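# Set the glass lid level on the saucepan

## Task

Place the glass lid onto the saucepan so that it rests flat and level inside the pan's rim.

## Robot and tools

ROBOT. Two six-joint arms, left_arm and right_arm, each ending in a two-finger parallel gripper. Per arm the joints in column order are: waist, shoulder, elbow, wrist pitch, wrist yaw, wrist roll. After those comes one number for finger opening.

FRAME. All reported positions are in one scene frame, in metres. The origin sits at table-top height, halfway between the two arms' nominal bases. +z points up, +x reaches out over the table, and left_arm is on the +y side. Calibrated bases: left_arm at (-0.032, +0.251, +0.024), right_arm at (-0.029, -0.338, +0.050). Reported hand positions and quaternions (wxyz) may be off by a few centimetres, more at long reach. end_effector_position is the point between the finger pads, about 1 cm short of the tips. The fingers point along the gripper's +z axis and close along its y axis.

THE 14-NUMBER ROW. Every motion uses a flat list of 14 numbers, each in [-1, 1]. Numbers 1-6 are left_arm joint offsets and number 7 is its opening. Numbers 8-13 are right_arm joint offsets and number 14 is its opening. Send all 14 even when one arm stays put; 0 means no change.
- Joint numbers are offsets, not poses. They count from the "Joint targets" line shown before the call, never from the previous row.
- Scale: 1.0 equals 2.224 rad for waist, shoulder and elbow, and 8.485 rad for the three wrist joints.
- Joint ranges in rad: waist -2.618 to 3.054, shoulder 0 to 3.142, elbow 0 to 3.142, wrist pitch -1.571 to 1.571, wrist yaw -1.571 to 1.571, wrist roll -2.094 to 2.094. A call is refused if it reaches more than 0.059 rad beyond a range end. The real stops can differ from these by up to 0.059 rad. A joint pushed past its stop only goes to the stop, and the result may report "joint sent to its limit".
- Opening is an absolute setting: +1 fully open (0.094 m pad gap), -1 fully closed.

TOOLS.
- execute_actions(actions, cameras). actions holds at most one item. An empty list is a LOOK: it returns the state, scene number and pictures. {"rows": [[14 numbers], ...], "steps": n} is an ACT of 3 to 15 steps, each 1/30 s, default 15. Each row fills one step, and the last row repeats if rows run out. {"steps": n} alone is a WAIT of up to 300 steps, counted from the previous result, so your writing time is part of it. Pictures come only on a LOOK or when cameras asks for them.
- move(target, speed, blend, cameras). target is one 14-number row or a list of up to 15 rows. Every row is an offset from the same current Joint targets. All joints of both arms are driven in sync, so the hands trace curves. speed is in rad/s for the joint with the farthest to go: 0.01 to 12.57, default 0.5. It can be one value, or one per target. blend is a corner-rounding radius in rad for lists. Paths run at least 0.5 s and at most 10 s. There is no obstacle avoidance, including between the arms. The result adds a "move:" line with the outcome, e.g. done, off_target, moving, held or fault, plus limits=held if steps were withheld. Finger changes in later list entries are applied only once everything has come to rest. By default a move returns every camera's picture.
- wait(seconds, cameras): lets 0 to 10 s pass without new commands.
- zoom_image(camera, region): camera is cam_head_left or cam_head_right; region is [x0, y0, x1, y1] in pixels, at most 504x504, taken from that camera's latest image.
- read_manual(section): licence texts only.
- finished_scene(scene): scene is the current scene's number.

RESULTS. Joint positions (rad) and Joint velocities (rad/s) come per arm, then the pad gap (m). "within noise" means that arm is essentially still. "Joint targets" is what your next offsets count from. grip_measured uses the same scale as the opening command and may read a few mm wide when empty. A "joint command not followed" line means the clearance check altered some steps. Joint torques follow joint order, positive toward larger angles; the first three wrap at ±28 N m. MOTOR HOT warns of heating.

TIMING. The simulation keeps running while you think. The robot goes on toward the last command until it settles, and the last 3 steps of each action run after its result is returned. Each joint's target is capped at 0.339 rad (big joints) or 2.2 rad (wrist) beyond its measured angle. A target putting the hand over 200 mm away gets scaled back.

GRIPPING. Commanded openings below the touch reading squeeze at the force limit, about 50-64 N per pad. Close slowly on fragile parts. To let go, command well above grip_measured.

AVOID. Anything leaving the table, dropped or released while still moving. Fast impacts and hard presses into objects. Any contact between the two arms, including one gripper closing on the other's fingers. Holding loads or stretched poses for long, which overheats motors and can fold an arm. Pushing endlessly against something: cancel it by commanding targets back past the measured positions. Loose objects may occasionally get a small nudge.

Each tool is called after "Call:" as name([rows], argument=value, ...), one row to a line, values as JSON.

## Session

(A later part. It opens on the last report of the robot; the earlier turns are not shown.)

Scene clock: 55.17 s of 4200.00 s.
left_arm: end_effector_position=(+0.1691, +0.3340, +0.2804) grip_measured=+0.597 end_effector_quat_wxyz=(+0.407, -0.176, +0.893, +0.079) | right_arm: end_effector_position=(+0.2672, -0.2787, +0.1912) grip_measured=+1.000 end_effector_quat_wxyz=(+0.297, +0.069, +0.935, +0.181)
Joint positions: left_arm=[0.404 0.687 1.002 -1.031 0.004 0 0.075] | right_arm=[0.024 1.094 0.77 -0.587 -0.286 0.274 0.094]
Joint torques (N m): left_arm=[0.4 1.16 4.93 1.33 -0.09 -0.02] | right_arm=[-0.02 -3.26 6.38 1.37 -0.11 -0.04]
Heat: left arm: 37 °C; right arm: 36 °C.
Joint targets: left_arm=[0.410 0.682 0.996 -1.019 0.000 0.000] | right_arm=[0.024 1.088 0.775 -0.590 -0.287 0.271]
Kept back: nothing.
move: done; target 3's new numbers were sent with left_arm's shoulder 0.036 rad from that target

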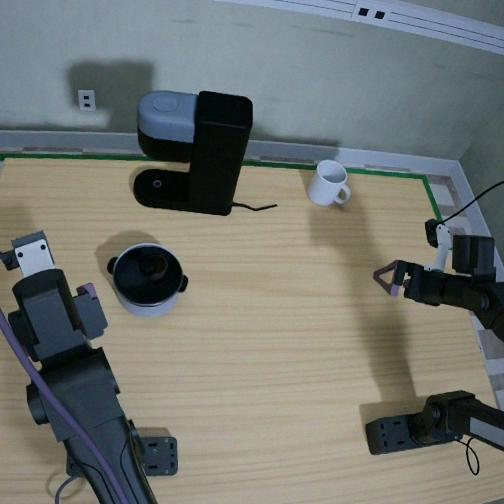

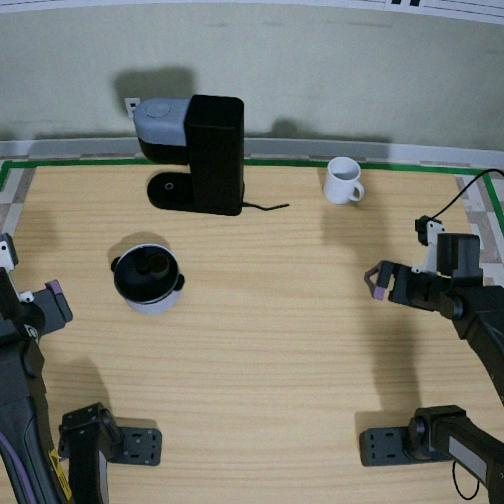

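Call:
move([
  [-0.2469,0.4218,0.19,0,0,0,0.6,0,0,0,0,0,0,1],
  [-0.2469,0.433,0.0953,0.0205,0,0,0.6,0,0,0,0,0,0,1],
  [-0.2469,0.433,0.0953,0.0205,0,0,-0.1,0,0,0,0,0,0,1],
  [-0.2469,0.433,0.0953,0.0205,0,0,-0.4,0,0,0,0,0,0,1],
  [-0.2469,0.433,0.0953,0.0205,0,0,-0.8,0,0,0,0,0,0,1],
], speed=[0.8,0.15,0.1,0.1,0.1])

Call:
move(target=[0,-0.006,0.036,-0.013,0,0,-0.8,0,0,0,0,0,0,1], speed=0.08)

Call:
zoom_image(camera="cam_head_right", region=[100, 225, 200, 325])

Call:
zoom_image(camera="cam_head_left", region=[100, 225, 200, 325])

Scene clock: 60.33 s of 4200.00 s.
left_arm: end_effector_position=(+0.3173, +0.1977, +0.1221) grip_measured=-0.297 end_effector_quat_wxyz=(+0.139, +0.075, +0.987, -0.012) | right_arm: end_effector_position=(+0.2672, -0.2787, +0.1912) grip_measured=+1.000 end_effector_quat_wxyz=(+0.297, +0.069, +0.935, +0.181)
Joint positions: left_arm=[-0.14 1.635 1.213 -0.87 0.003 0 0.033] | right_arm=[0.024 1.094 0.77 -0.587 -0.286 0.274 0.094]
Joint torques (N m): left_arm=[-0.06 -6.86 5.27 0.74 0 -0.03] | right_arm=[-0.02 -3.28 6.39 1.36 -0.11 -0.04]
Heat: left arm: 37 °C; right arm: 36 °C.
Joint targets: left_arm=[-0.139 1.645 1.208 -0.845 0.000 0.000] | right_arm=[0.024 1.088 0.775 -0.590 -0.287 0.271]
Kept back: nothing.
move: done

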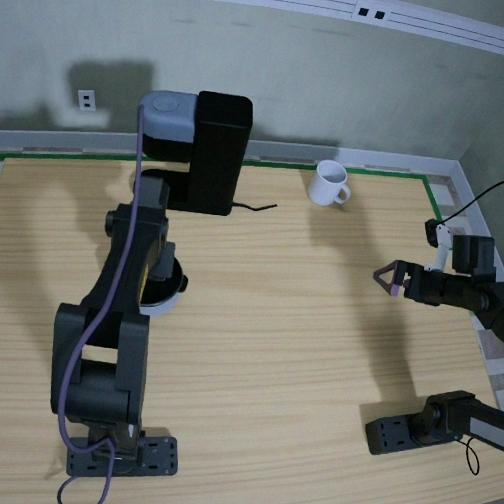

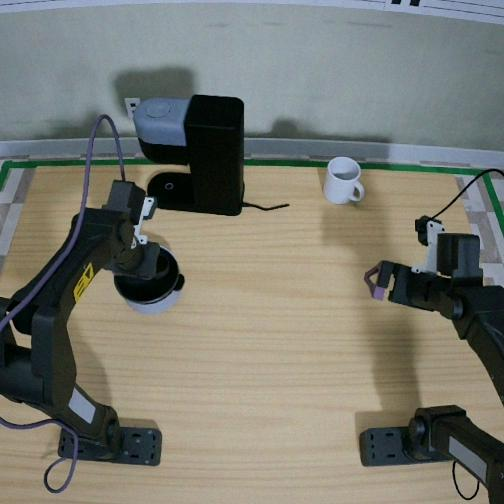

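Scene clock: 62.20 s of 4200.00 s.
left_arm: end_effector_position=(+0.3043, +0.1996, +0.1268) grip_measured=-0.297 end_effector_quat_wxyz=(+0.109, +0.076, +0.991, -0.010) | right_arm: end_effector_position=(+0.2672, -0.2787, +0.1912) grip_measured=+1.000 end_effector_quat_wxyz=(+0.297, +0.069, +0.935, +0.181)
Joint positions: left_arm=[-0.14 1.635 1.247 -0.964 0.003 0 0.033] | right_arm=[0.024 1.094 0.77 -0.587 -0.286 0.274 0.094]
Joint torques (N m): left_arm=[0.02 -8.13 8.95 0.54 -0.05 -0.05] | right_arm=[-0.02 -3.26 6.39 1.37 -0.11 -0.05]
Heat: left arm: 37 °C; right arm: 36 °C.
Joint targets: left_arm=[-0.139 1.631 1.288 -0.955 0.000 0.000] | right_arm=[0.024 1.088 0.775 -0.590 -0.287 0.271]
Kept back: nothing.
move: off_target (left_arm); left_arm: the elbow is farthest, 0.041 rad from its target

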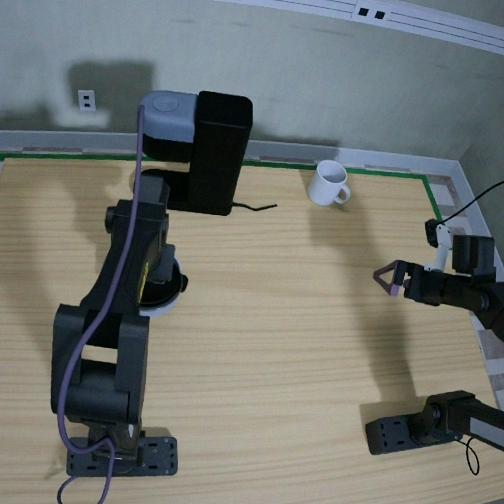

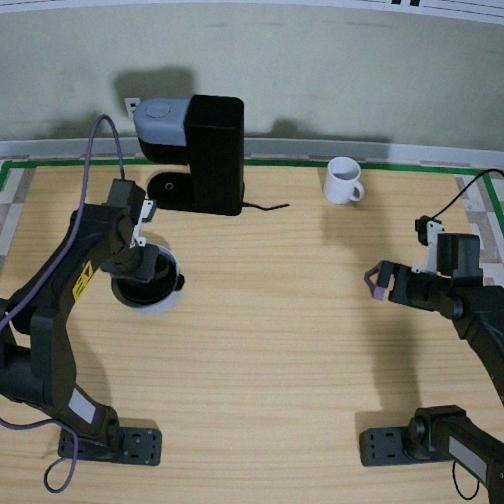

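Scaled by 5.040.

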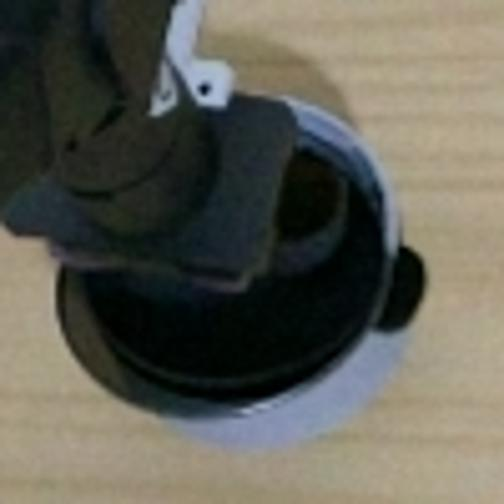

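Scaled by 5.040.

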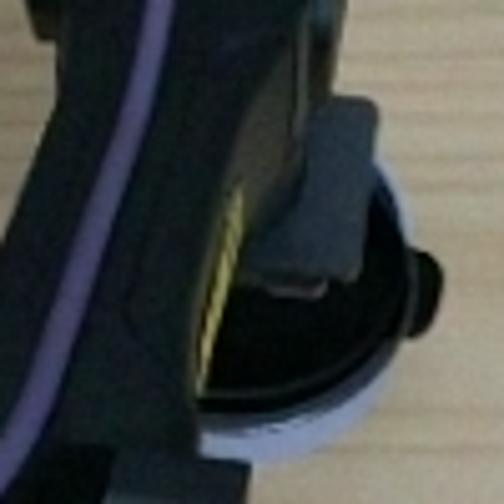

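Call:
move(target=[0,-0.0184,-0.0342,0.0153,0,0,-0.8,0,0,0,0,0,0,1], speed=0.08)

Call:
zoom_image(camera="cam_head_right", region=[100, 225, 200, 325])

Call:
zoom_image(camera="cam_head_left", region=[100, 225, 200, 325])

Scene clock: 64.37 s of 4200.00 s.
left_arm: end_effector_position=(+0.3160, +0.1978, +0.1223) grip_measured=-0.297 end_effector_quat_wxyz=(+0.136, +0.075, +0.988, -0.012) | right_arm: end_effector_position=(+0.2672, -0.2787, +0.1912) grip_measured=+1.000 end_effector_quat_wxyz=(+0.297, +0.069, +0.935, +0.181)
Joint positions: left_arm=[-0.14 1.635 1.215 -0.878 0.003 0 0.033] | right_arm=[0.024 1.094 0.77 -0.587 -0.286 0.274 0.094]
Joint torques (N m): left_arm=[0.14 -12.03 5.38 1.1 -0.06 -0.03] | right_arm=[-0.01 -3.28 6.37 1.37 -0.1 -0.04]
Heat: left arm: 37 °C; right arm: 36 °C.
Joint targets: left_arm=[-0.139 1.590 1.212 -0.825 0.000 0.000] | right_arm=[0.024 1.088 0.775 -0.590 -0.287 0.271]
Kept back: nothing.
move: off_target (left_arm); left_arm: the wrist pitch is farthest, 0.053 rad from its target

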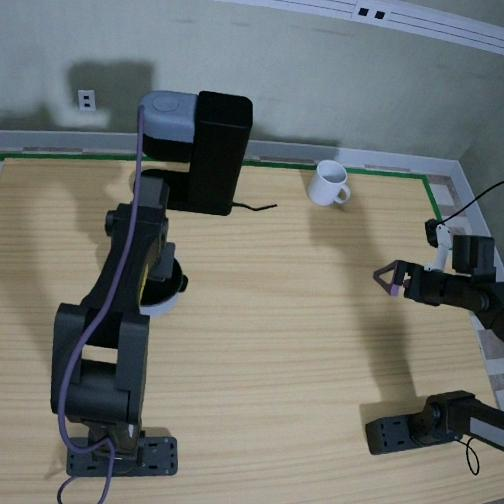

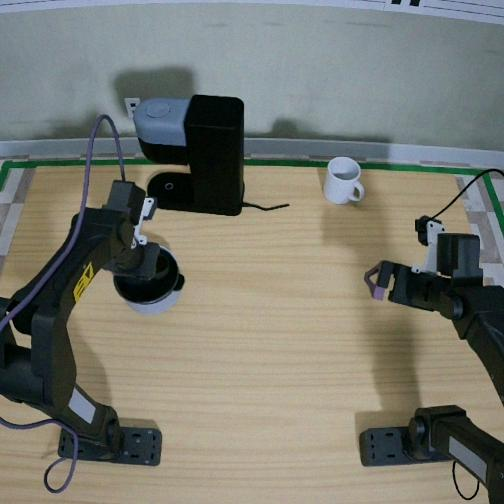

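Scaled by 5.040.

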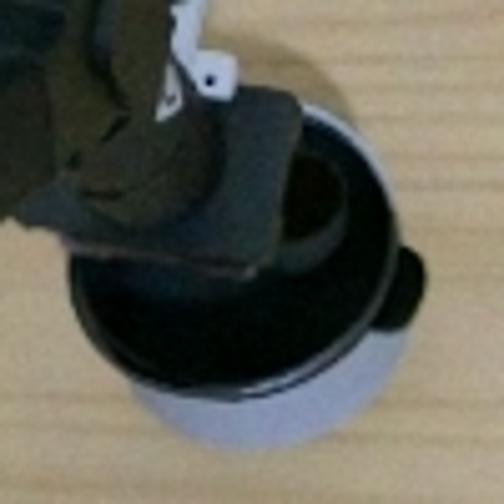

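Scaled by 5.040.

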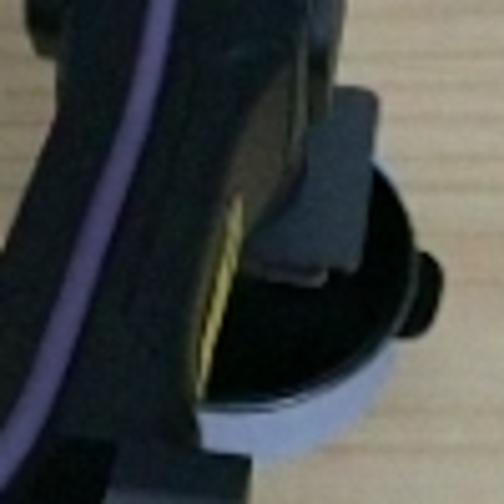

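Call:
move(target=[0,-0.014,0,0.002,0,0,-0.8,0,0,0,0,0,0,1], speed=0.08)

Call:
zoom_image(camera="cam_head_right", region=[100, 225, 200, 325])

Call:
zoom_image(camera="cam_head_left", region=[100, 225, 200, 325])

Scene clock: 65.43 s of 4200.00 s.
left_arm: end_effector_position=(+0.3204, +0.1971, +0.1293) grip_measured=-0.297 end_effector_quat_wxyz=(+0.155, +0.075, +0.985, -0.013) | right_arm: end_effector_position=(+0.2672, -0.2787, +0.1912) grip_measured=+1.000 end_effector_quat_wxyz=(+0.297, +0.069, +0.935, +0.181)
Joint positions: left_arm=[-0.14 1.613 1.209 -0.854 0.003 0 0.033] | right_arm=[0.024 1.094 0.77 -0.587 -0.286 0.274 0.094]
Joint torques (N m): left_arm=[0.08 -12.83 5.79 1.03 -0.03 0.02] | right_arm=[0.01 -3.29 6.39 1.36 -0.1 -0.04]
Heat: left arm: 37 °C; right arm: 36 °C.
Joint targets: left_arm=[-0.139 1.559 1.212 -0.808 0.000 0.000] | right_arm=[0.024 1.088 0.775 -0.590 -0.287 0.271]
Kept back: nothing.
move: off_target (left_arm); left_arm: the shoulder is farthest, 0.054 rad from its target

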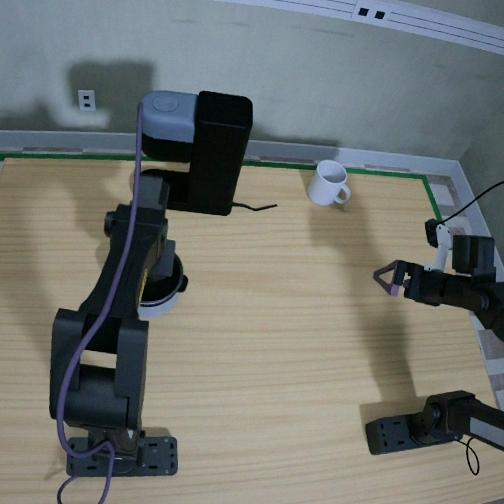

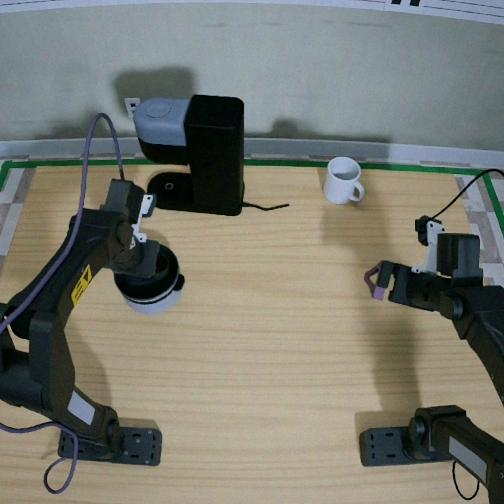

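Scaled by 5.040.

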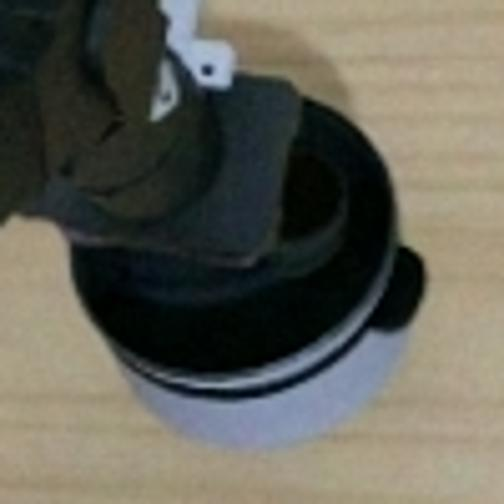

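Scaled by 5.040.

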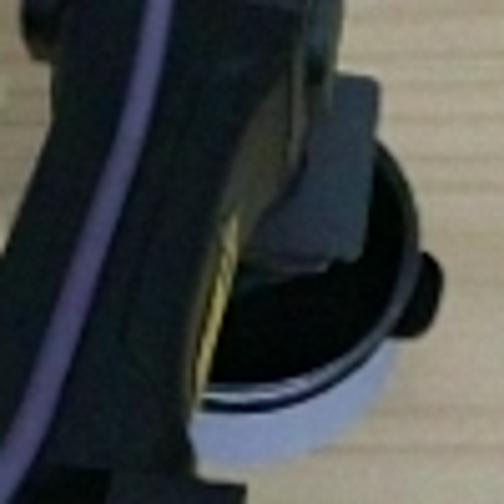

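Call:
move(target=[0,0.0355,-0.0153,0.0051,0,0,-0.8,0,0,0,0,0,0,1], speed=0.06)

Call:
zoom_image(camera="cam_head_right", region=[100, 225, 200, 325])

Call:
zoom_image(camera="cam_head_left", region=[100, 225, 200, 325])

Scene clock: 67.23 s of 4200.00 s.
left_arm: end_effector_position=(+0.3209, +0.1971, +0.1216) grip_measured=-0.297 end_effector_quat_wxyz=(+0.156, +0.075, +0.985, -0.014) | right_arm: end_effector_position=(+0.2672, -0.2787, +0.1912) grip_measured=+1.000 end_effector_quat_wxyz=(+0.297, +0.069, +0.935, +0.181)
Joint positions: left_arm=[-0.14 1.619 1.184 -0.821 0.003 -0.001 0.033] | right_arm=[0.024 1.094 0.77 -0.587 -0.286 0.274 0.094]
Joint torques (N m): left_arm=[-0.01 -6.28 5.15 1.12 -0.04 0.01] | right_arm=[-0.02 -3.26 6.39 1.37 -0.11 -0.04]
Heat: left arm: 38 °C; right arm: 36 °C.
Joint targets: left_arm=[-0.139 1.638 1.178 -0.765 0.000 0.000] | right_arm=[0.024 1.088 0.775 -0.590 -0.287 0.271]
Kept back: nothing.
move: off_target (left_arm); left_arm: the wrist pitch is farthest, 0.057 rad from its target

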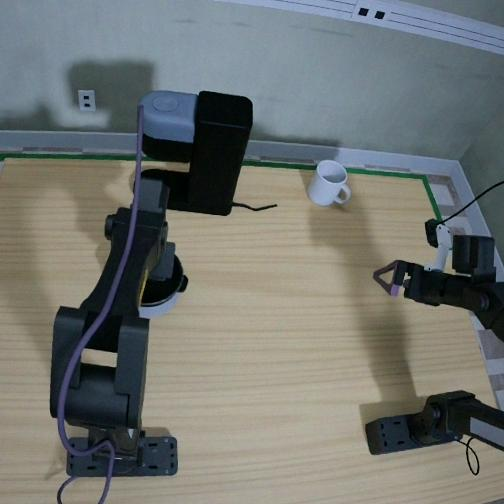

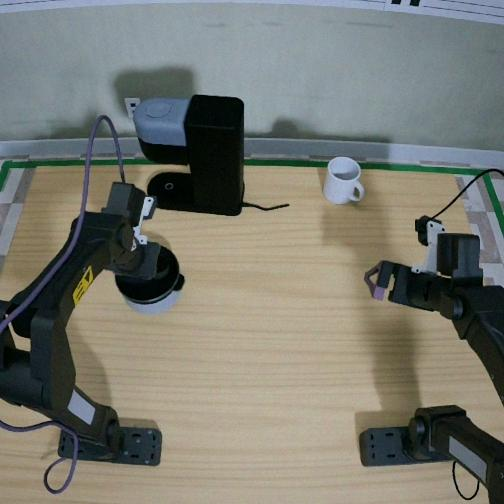

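Scaled by 5.040.

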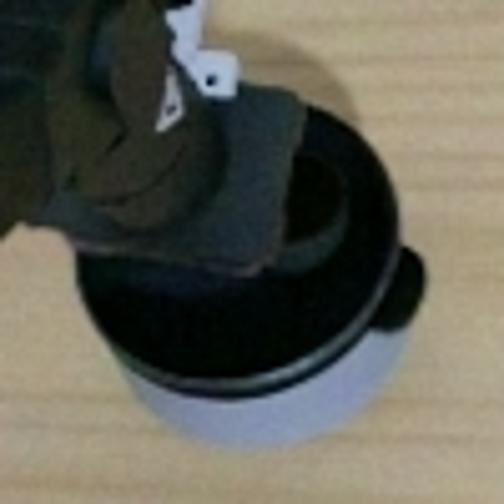

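Scaled by 5.040.

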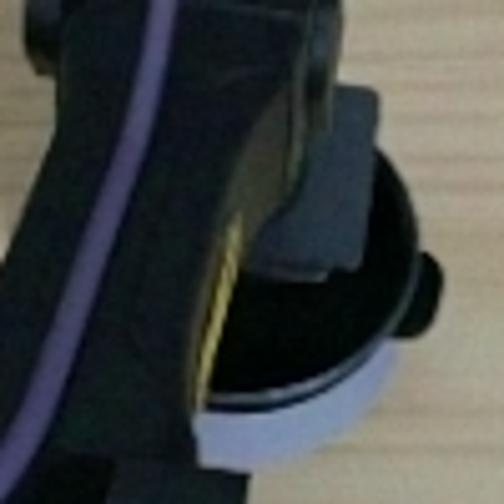

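Call:
move(target=[0,0.0055,0,0.0028,0,0,-0.8,0,0,0,0,0,0,1], speed=0.06)

Call:
zoom_image(camera="cam_head_right", region=[100, 225, 200, 325])

Call:
zoom_image(camera="cam_head_left", region=[100, 225, 200, 325])

Scene clock: 69.87 s of 4200.00 s.
left_arm: end_effector_position=(+0.3210, +0.1970, +0.1214) grip_measured=-0.297 end_effector_quat_wxyz=(+0.156, +0.075, +0.985, -0.014) | right_arm: end_effector_position=(+0.2672, -0.2787, +0.1912) grip_measured=+1.000 end_effector_quat_wxyz=(+0.297, +0.069, +0.935, +0.181)
Joint positions: left_arm=[-0.14 1.62 1.184 -0.821 0.003 -0.001 0.033] | right_arm=[0.024 1.094 0.77 -0.587 -0.286 0.274 0.094]
Joint torques (N m): left_arm=[-0.06 -4.93 5.15 1.42 -0.02 -0.03] | right_arm=[0.01 -3.28 6.38 1.37 -0.1 -0.04]
Heat: left arm: 37 °C; right arm: 36 °C.
Joint targets: left_arm=[-0.139 1.650 1.178 -0.742 0.000 0.000] | right_arm=[0.024 1.088 0.775 -0.590 -0.287 0.271]
Kept back: nothing.
move: off_target (left_arm); left_arm: the wrist pitch is farthest, 0.080 rad from its target

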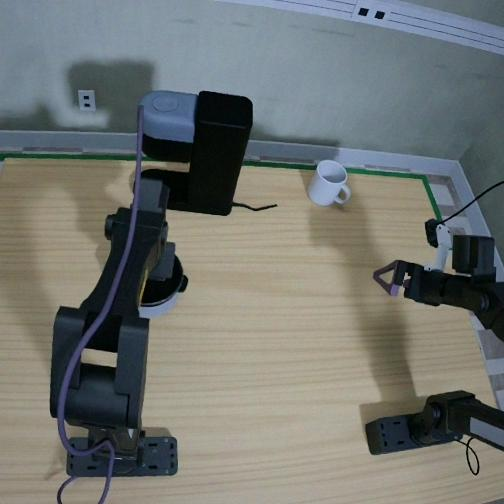

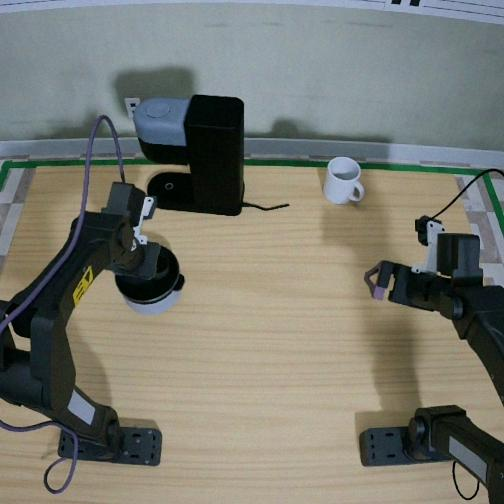

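Scaled by 5.040.

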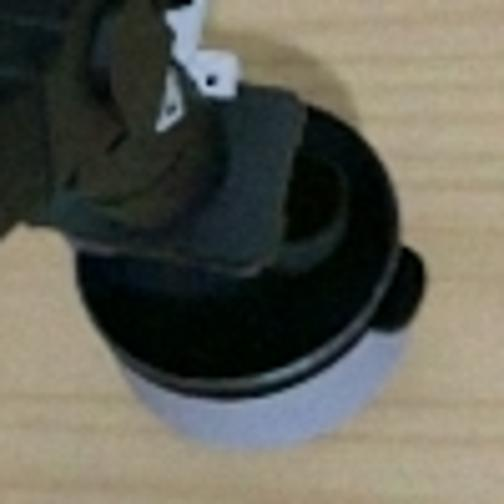

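Scaled by 5.040.

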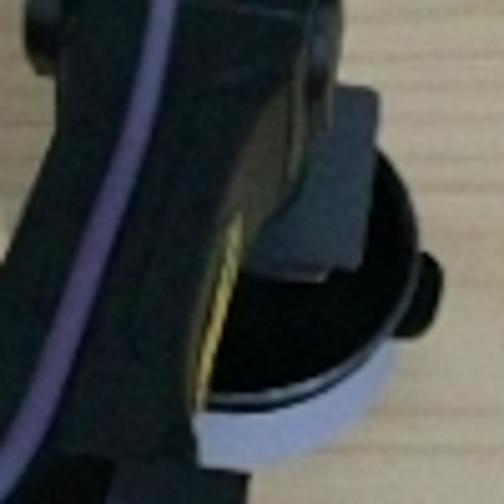

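Call:
move([
  [0,-0.003,0,-0.0028,0,0,-0.8,0,0,0,0,0,0,1],
  [0,-0.003,0,-0.0028,0,0,-0.15,0,0,0,0,0,0,1],
  [0,-0.003,0,-0.0028,0,0,0.3,0,0,0,0,0,0,1],
  [0,-0.01,0.1,-0.0283,0,0,0.6,0,0,0,0,0,0,1],
  [0.25,-0.45,-0.1,-0.027,0,0,0.6,0,0,0,0,0,0,1],
], speed=[0.1,0.1,0.1,0.2,0.8])

Call:
zoom_image(camera="cam_head_right", region=[100, 225, 200, 325])

Call:
zoom_image(camera="cam_head_left", region=[100, 225, 200, 325])

Scene clock: 75.90 s of 4200.00 s.
left_arm: end_effector_position=(+0.1705, +0.3366, +0.2794) grip_measured=+0.597 end_effector_quat_wxyz=(+0.424, -0.178, +0.884, +0.084) | right_arm: end_effector_position=(+0.2672, -0.2787, +0.1912) grip_measured=+1.000 end_effector_quat_wxyz=(+0.297, +0.069, +0.935, +0.181)
Joint positions: left_arm=[0.411 0.656 0.962 -0.983 0.002 -0.001 0.075] | right_arm=[0.024 1.094 0.77 -0.587 -0.286 0.274 0.094]
Joint torques (N m): left_arm=[0.1 1.37 5.08 1.38 -0.04 -0.03] | right_arm=[-0.02 -3.28 6.38 1.37 -0.1 -0.05]
Heat: left arm: 37 °C; right arm: 36 °C.
Joint targets: left_arm=[0.417 0.649 0.955 -0.971 0.000 0.000] | right_arm=[0.024 1.088 0.775 -0.590 -0.287 0.271]
Kept back: nothing.
move: done; target 2's new numbers were sent with left_arm's wrist pitch 0.055 rad from that target

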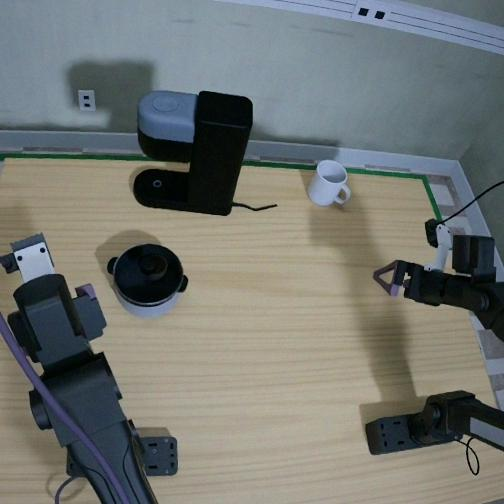

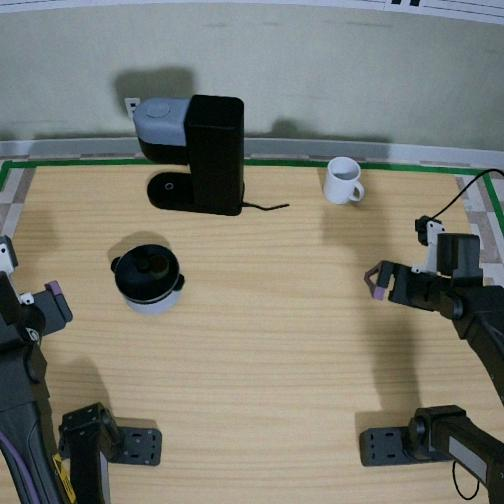

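Scaled by 5.040.

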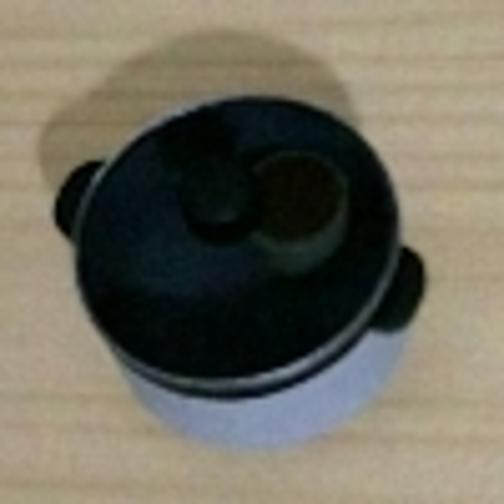

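Scaled by 5.040.

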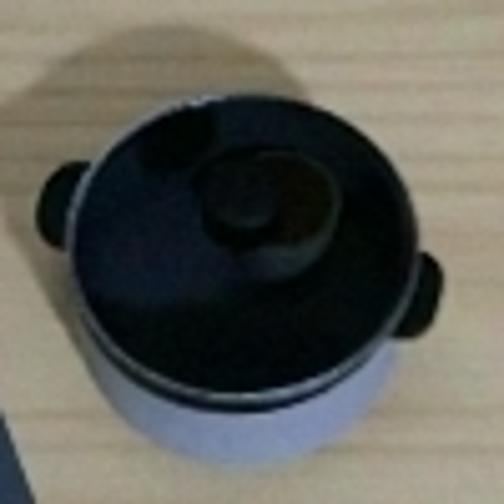

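Call:
zoom_image(camera="cam_head_right", region=[110, 240, 150, 280])

Call:
zoom_image(camera="cam_head_right", region=[145, 240, 185, 280])

Call:
zoom_image(camera="cam_head_right", region=[125, 275, 165, 315])

Call:
zoom_image(camera="cam_head_left", region=[150, 240, 190, 280])

Scaled by 12.600.

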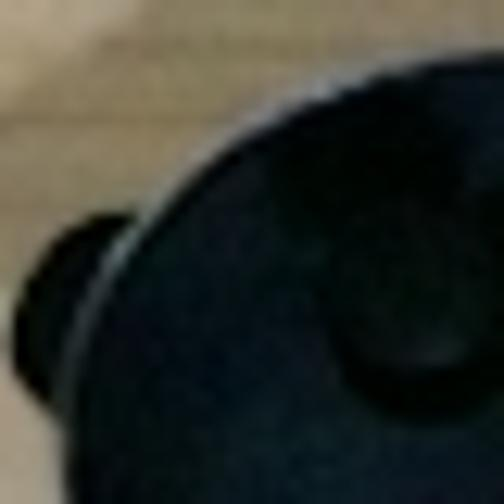

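Scaled by 12.600.

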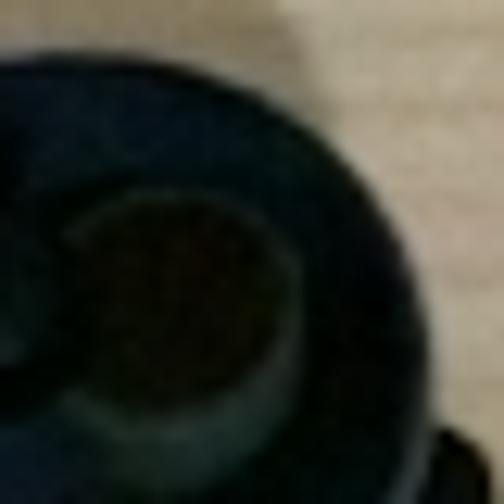

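Scaled by 12.600.

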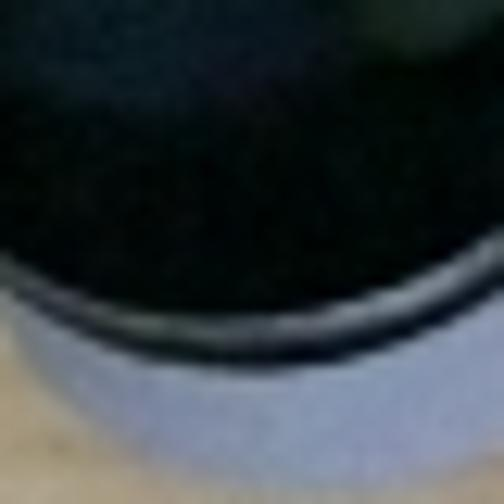

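Scaled by 12.600.

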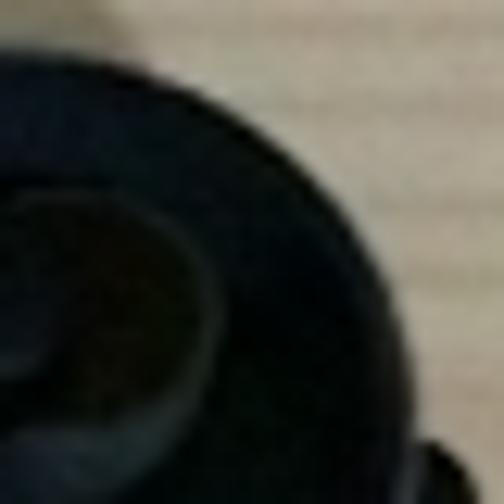

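Call:
move([
  [-0.25,0.43,0.19,0,0,0,0.6,0,0,0,0,0,0,1],
  [-0.25,0.4397,0.1025,0.02015,0,0,0.6,0,0,0,0,0,0,1],
  [-0.25,0.4397,0.1025,0.02015,0,0,-0.1,0,0,0,0,0,0,1],
  [-0.25,0.4397,0.1025,0.02015,0,0,-0.4,0,0,0,0,0,0,1],
  [-0.25,0.4397,0.1025,0.02015,0,0,-0.8,0,0,0,0,0,0,1],
], speed=[0.8,0.15,0.1,0.1,0.1], cameras=[])

Call:
move(target=[0,-0.0306,0.013,-0.001,0,0,-0.8,0,0,0,0,0,0,1], speed=0.08)

Call:
zoom_image(camera="cam_head_right", region=[100, 225, 200, 325])

Scene clock: 81.17 s of 4200.00 s.
left_arm: end_effector_position=(+0.3211, +0.1972, +0.1230) grip_measured=-0.298 end_effector_quat_wxyz=(+0.156, +0.075, +0.985, -0.013) | right_arm: end_effector_position=(+0.2672, -0.2787, +0.1912) grip_measured=+1.000 end_effector_quat_wxyz=(+0.297, +0.069, +0.935, +0.181)
Joint positions: left_arm=[-0.14 1.618 1.188 -0.826 0.002 0 0.033] | right_arm=[0.024 1.094 0.77 -0.587 -0.286 0.274 0.094]
Joint torques (N m): left_arm=[-0.12 -6.8 5.53 0.88 -0.02 -0.03] | right_arm=[-0.02 -3.29 6.39 1.37 -0.1 -0.04]
Heat: left arm: 37 °C; right arm: 36 °C.
Joint targets: left_arm=[-0.139 1.627 1.183 -0.800 -0.001 0.000] | right_arm=[0.024 1.088 0.775 -0.590 -0.287 0.271]
Kept back: nothing.
move: done

Scene clock: 82.27 s of 4200.00 s.
left_arm: end_effector_position=(+0.3211, +0.1972, +0.1237) grip_measured=-0.298 end_effector_quat_wxyz=(+0.158, +0.075, +0.985, -0.013) | right_arm: end_effector_position=(+0.2672, -0.2787, +0.1912) grip_measured=+1.000 end_effector_quat_wxyz=(+0.297, +0.069, +0.935, +0.181)
Joint positions: left_arm=[-0.14 1.616 1.188 -0.826 0.002 0 0.033] | right_arm=[0.024 1.094 0.77 -0.587 -0.286 0.274 0.094]
Joint torques (N m): left_arm=[0.03 -12.66 7.43 0.81 -0.02 -0.01] | right_arm=[-0.01 -3.26 6.38 1.36 -0.11 -0.05]
Heat: left arm: 37 °C; right arm: 36 °C.
Joint targets: left_arm=[-0.139 1.560 1.212 -0.808 -0.001 0.000] | right_arm=[0.024 1.088 0.775 -0.590 -0.287 0.271]
Kept back: nothing.
move: off_target (left_arm); left_arm: the shoulder is farthest, 0.057 rad from its target

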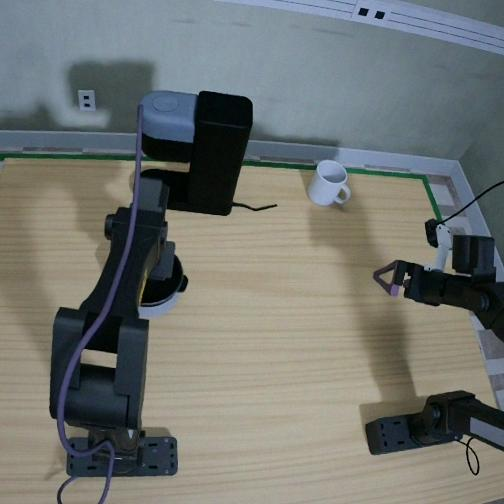

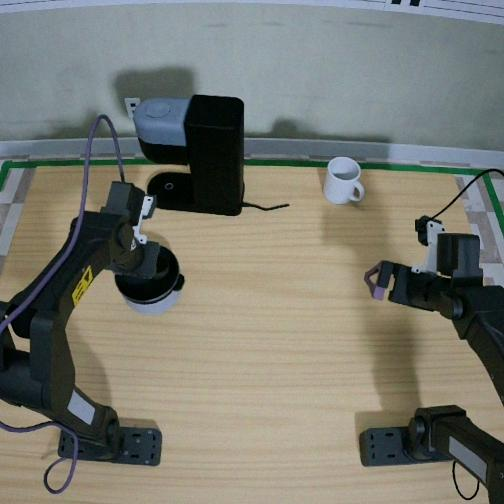

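Scaled by 5.040.

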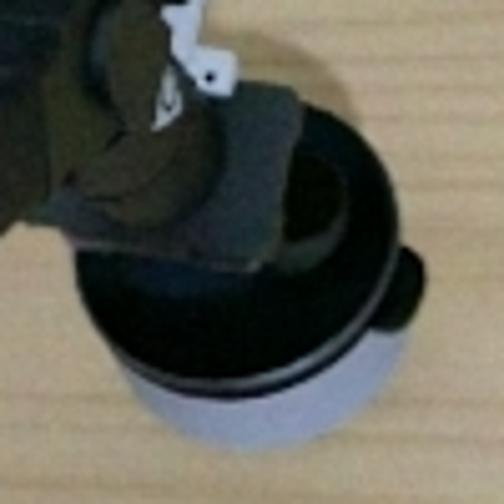

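Call:
move(target=[0.0014,-0.007,0.012,-0.003,0,0,-0.8,0,0,0,0,0,0,1], speed=0.08)

Call:
zoom_image(camera="cam_head_right", region=[100, 225, 200, 325])

Scene clock: 83.37 s of 4200.00 s.
left_arm: end_effector_position=(+0.3171, +0.1990, +0.1288) grip_measured=-0.298 end_effector_quat_wxyz=(+0.156, +0.074, +0.985, -0.011) | right_arm: end_effector_position=(+0.2672, -0.2787, +0.1912) grip_measured=+1.000 end_effector_quat_wxyz=(+0.297, +0.069, +0.935, +0.181)
Joint positions: left_arm=[-0.138 1.599 1.193 -0.85 -0.002 -0.001 0.033] | right_arm=[0.024 1.094 0.77 -0.587 -0.286 0.274 0.094]
Joint torques (N m): left_arm=[0.25 -12.71 9.59 0.78 0 0.06] | right_arm=[-0.02 -3.26 6.39 1.37 -0.11 -0.05]
Heat: left arm: 37 °C; right arm: 36 °C.
Joint targets: left_arm=[-0.136 1.544 1.239 -0.833 0.000 0.000] | right_arm=[0.024 1.088 0.775 -0.590 -0.287 0.271]
Kept back: nothing.
move: off_target (left_arm); left_arm: the shoulder is farthest, 0.055 rad from its target

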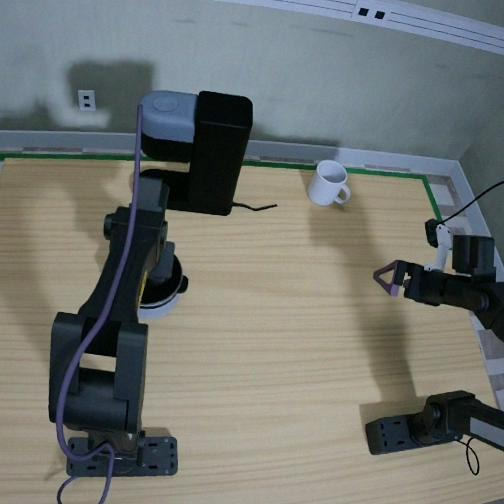

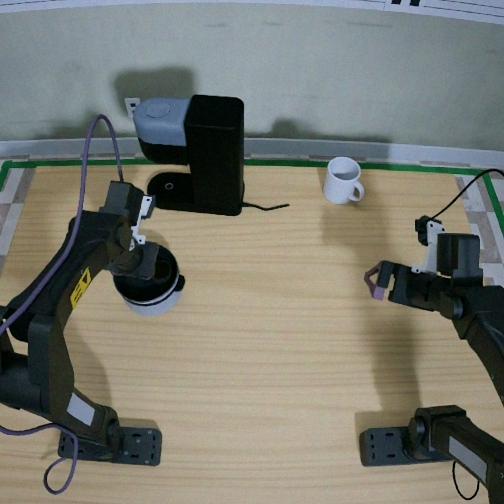

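Scaled by 5.040.

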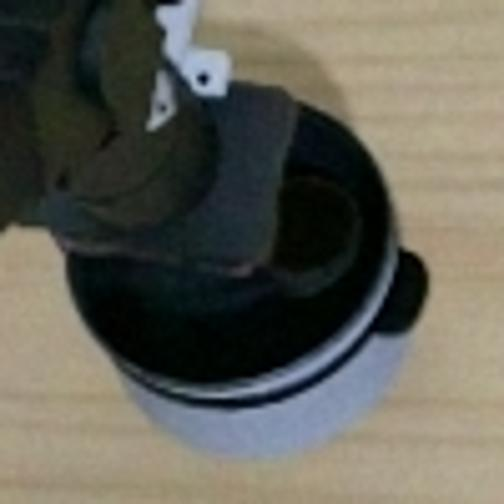

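Call:
move(target=[-0.002,0.0355,-0.0319,0.0045,0,0,-0.8,0,0,0,0,0,0,1], speed=0.06)

Call:
zoom_image(camera="cam_head_right", region=[100, 225, 200, 325])

Call:
zoom_image(camera="cam_head_left", region=[100, 225, 200, 325])

Scene clock: 85.13 s of 4200.00 s.
left_arm: end_effector_position=(+0.3163, +0.1986, +0.1215) grip_measured=-0.298 end_effector_quat_wxyz=(+0.151, +0.075, +0.986, -0.012) | right_arm: end_effector_position=(+0.2672, -0.2787, +0.1912) grip_measured=+1.000 end_effector_quat_wxyz=(+0.297, +0.069, +0.935, +0.181)
Joint positions: left_arm=[-0.139 1.61 1.177 -0.834 0 0 0.033] | right_arm=[0.024 1.094 0.77 -0.587 -0.286 0.274 0.094]
Joint torques (N m): left_arm=[-0.36 -6.34 4.96 0.94 -0.01 -0.03] | right_arm=[-0.01 -3.26 6.39 1.37 -0.11 -0.05]
Heat: left arm: 37 °C; right arm: 36 °C.
Joint targets: left_arm=[-0.141 1.623 1.168 -0.795 0.000 0.000] | right_arm=[0.024 1.088 0.775 -0.590 -0.287 0.271]
Kept back: nothing.
move: off_target (left_arm); left_arm: the wrist pitch is farthest, 0.039 rad from its target

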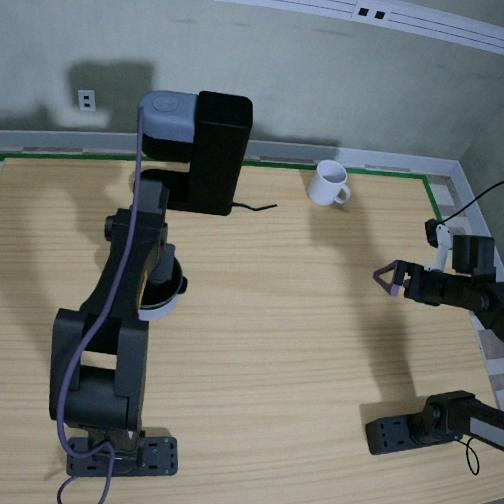

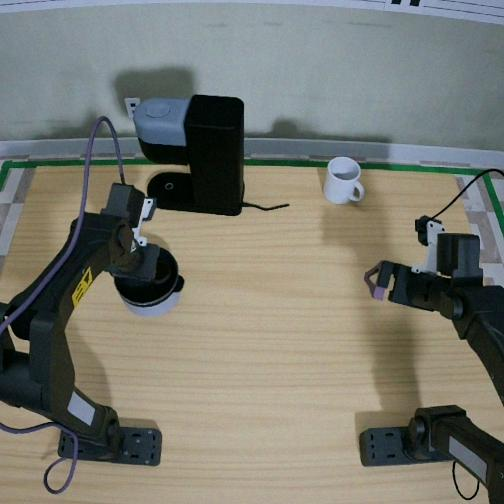

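Scaled by 5.040.

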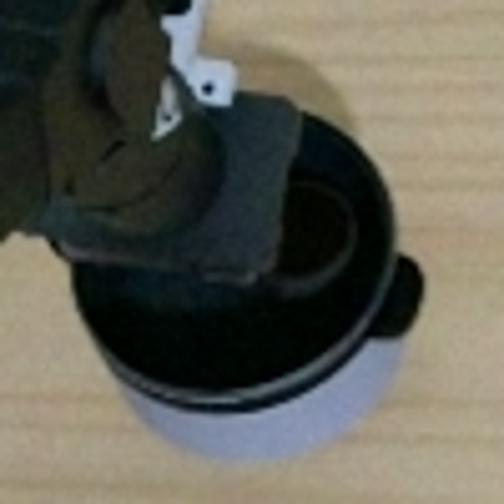

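Scaled by 5.040.

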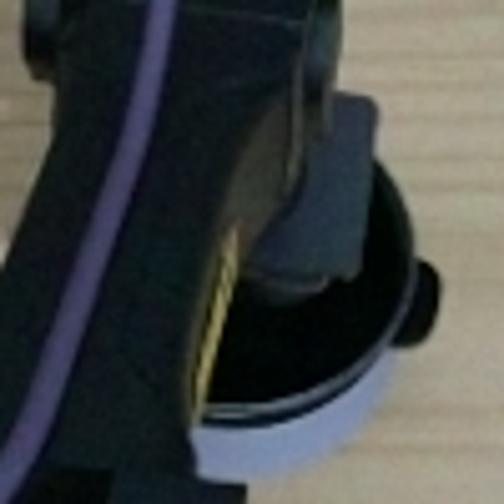

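Call:
move(target=[0,0.005,0,-0.0015,0,0,-0.8,0,0,0,0,0,0,1], speed=0.06, cameras=[])

Call:
move([
  [0,0,0,0,0,0,-0.15,0,0,0,0,0,0,1],
  [0,0,0,0,0,0,0.3,0,0,0,0,0,0,1],
  [0,-0.01,0.1,-0.0263,0,0,0.6,0,0,0,0,0,0,1],
  [0.25,-0.45,-0.1,-0.027,0,0,0.6,0,0,0,0,0,0,1],
], speed=[0.1,0.1,0.2,0.8])

Call:
zoom_image(camera="cam_head_right", region=[100, 230, 200, 330])

Call:
zoom_image(camera="cam_head_right", region=[145, 240, 185, 280])

Call:
zoom_image(camera="cam_head_left", region=[100, 230, 200, 330])

Scene clock: 86.07 s of 4200.00 s.
left_arm: end_effector_position=(+0.3163, +0.1986, +0.1214) grip_measured=-0.298 end_effector_quat_wxyz=(+0.151, +0.075, +0.986, -0.012) | right_arm: end_effector_position=(+0.2672, -0.2787, +0.1912) grip_measured=+1.000 end_effector_quat_wxyz=(+0.297, +0.069, +0.935, +0.181)
Joint positions: left_arm=[-0.139 1.61 1.177 -0.834 0 0 0.033] | right_arm=[0.024 1.094 0.77 -0.587 -0.286 0.274 0.094]
Joint torques (N m): left_arm=[-0.13 -5.31 4.93 0.87 0.01 -0.01] | right_arm=[-0.01 -3.26 6.39 1.37 -0.1 -0.05]
Heat: left arm: 37 °C; right arm: 36 °C.
Joint targets: left_arm=[-0.141 1.634 1.168 -0.808 0.000 0.000] | right_arm=[0.024 1.088 0.775 -0.590 -0.287 0.271]
Kept back: nothing.
move: done

Scene clock: 91.07 s of 4200.00 s.
left_arm: end_effector_position=(+0.1595, +0.3321, +0.2671) grip_measured=+0.597 end_effector_quat_wxyz=(+0.400, -0.180, +0.895, +0.080) | right_arm: end_effector_position=(+0.2672, -0.2787, +0.1912) grip_measured=+1.000 end_effector_quat_wxyz=(+0.297, +0.069, +0.935, +0.181)
Joint positions: left_arm=[0.41 0.64 0.952 -1.042 0 0 0.075] | right_arm=[0.024 1.094 0.77 -0.587 -0.286 0.274 0.094]
Joint torques (N m): left_arm=[0.18 1.37 5.15 1.33 -0.01 0.01] | right_arm=[-0.02 -3.26 6.41 1.37 -0.11 -0.05]
Heat: left arm: 37 °C; right arm: 36 °C.
Joint targets: left_arm=[0.415 0.633 0.946 -1.037 -0.001 0.000] | right_arm=[0.024 1.088 0.775 -0.590 -0.287 0.271]
Kept back: nothing.
move: done

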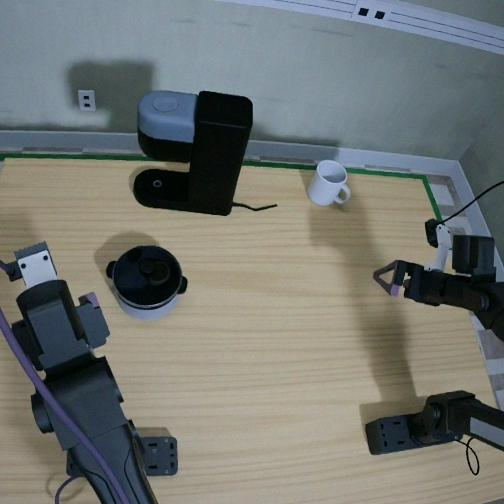

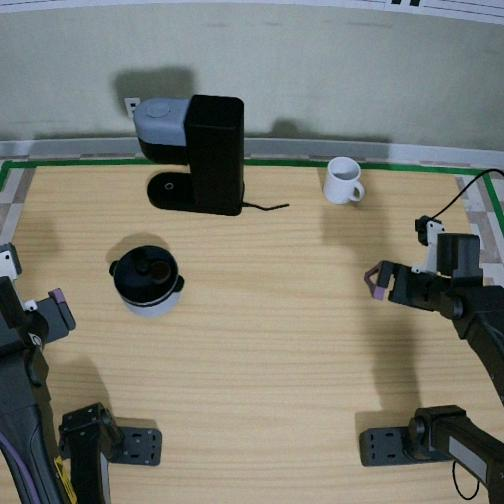

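Scaled by 5.040.

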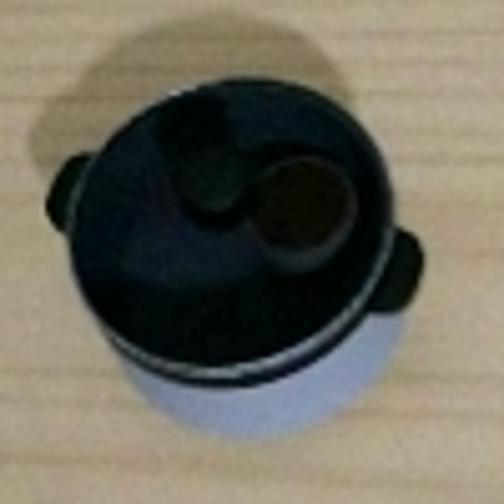

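Scaled by 12.600.

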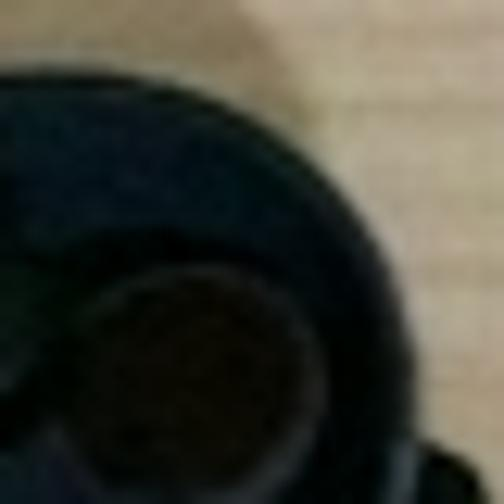

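Scaled by 5.040.

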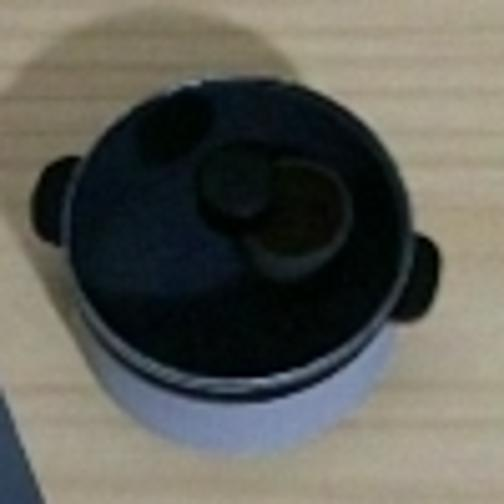

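Call:
zoom_image(camera="cam_head_right", region=[110, 270, 150, 310])

Call:
zoom_image(camera="cam_head_right", region=[145, 270, 185, 310])

Call:
zoom_image(camera="cam_head_right", region=[108, 240, 148, 280])

Call:
zoom_image(camera="cam_head_left", region=[110, 240, 150, 280])

Call:
zoom_image(camera="cam_head_left", region=[150, 240, 190, 280])

Scaled by 12.600.

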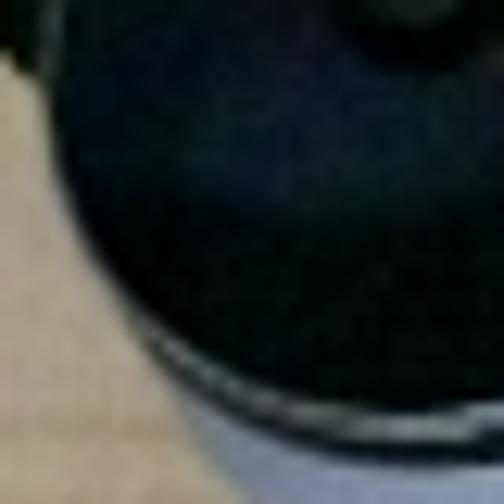

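Scaled by 12.600.

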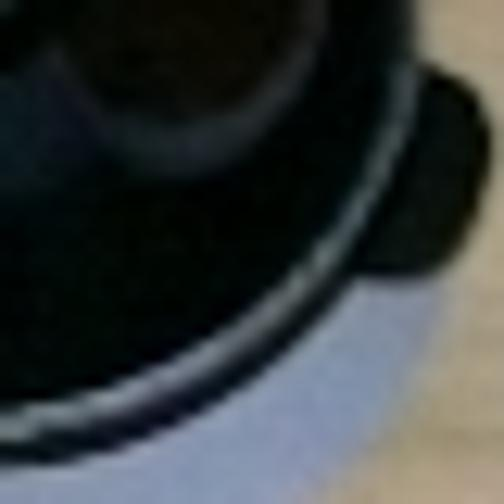

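Scaled by 12.600.

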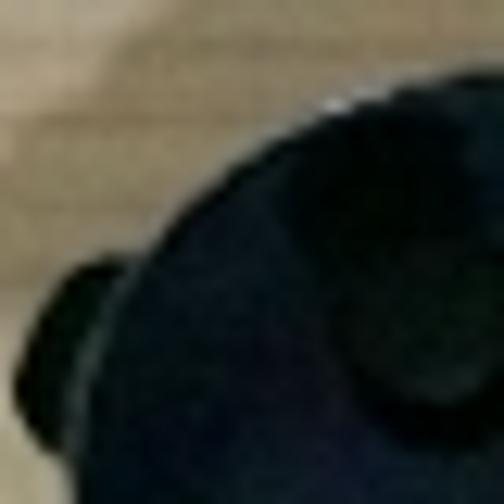

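Scaled by 12.600.

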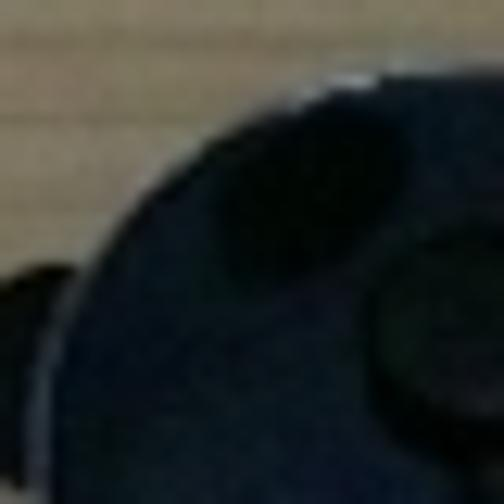

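Scaled by 12.600.

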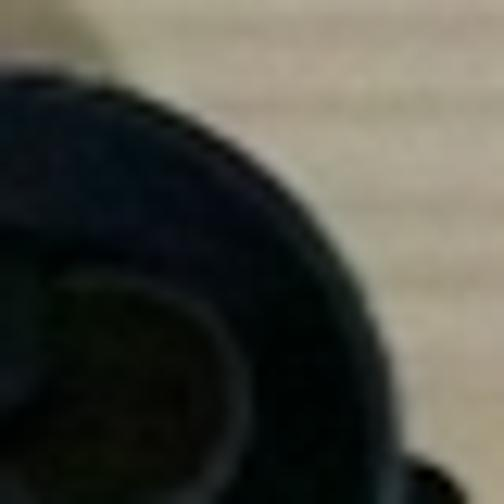

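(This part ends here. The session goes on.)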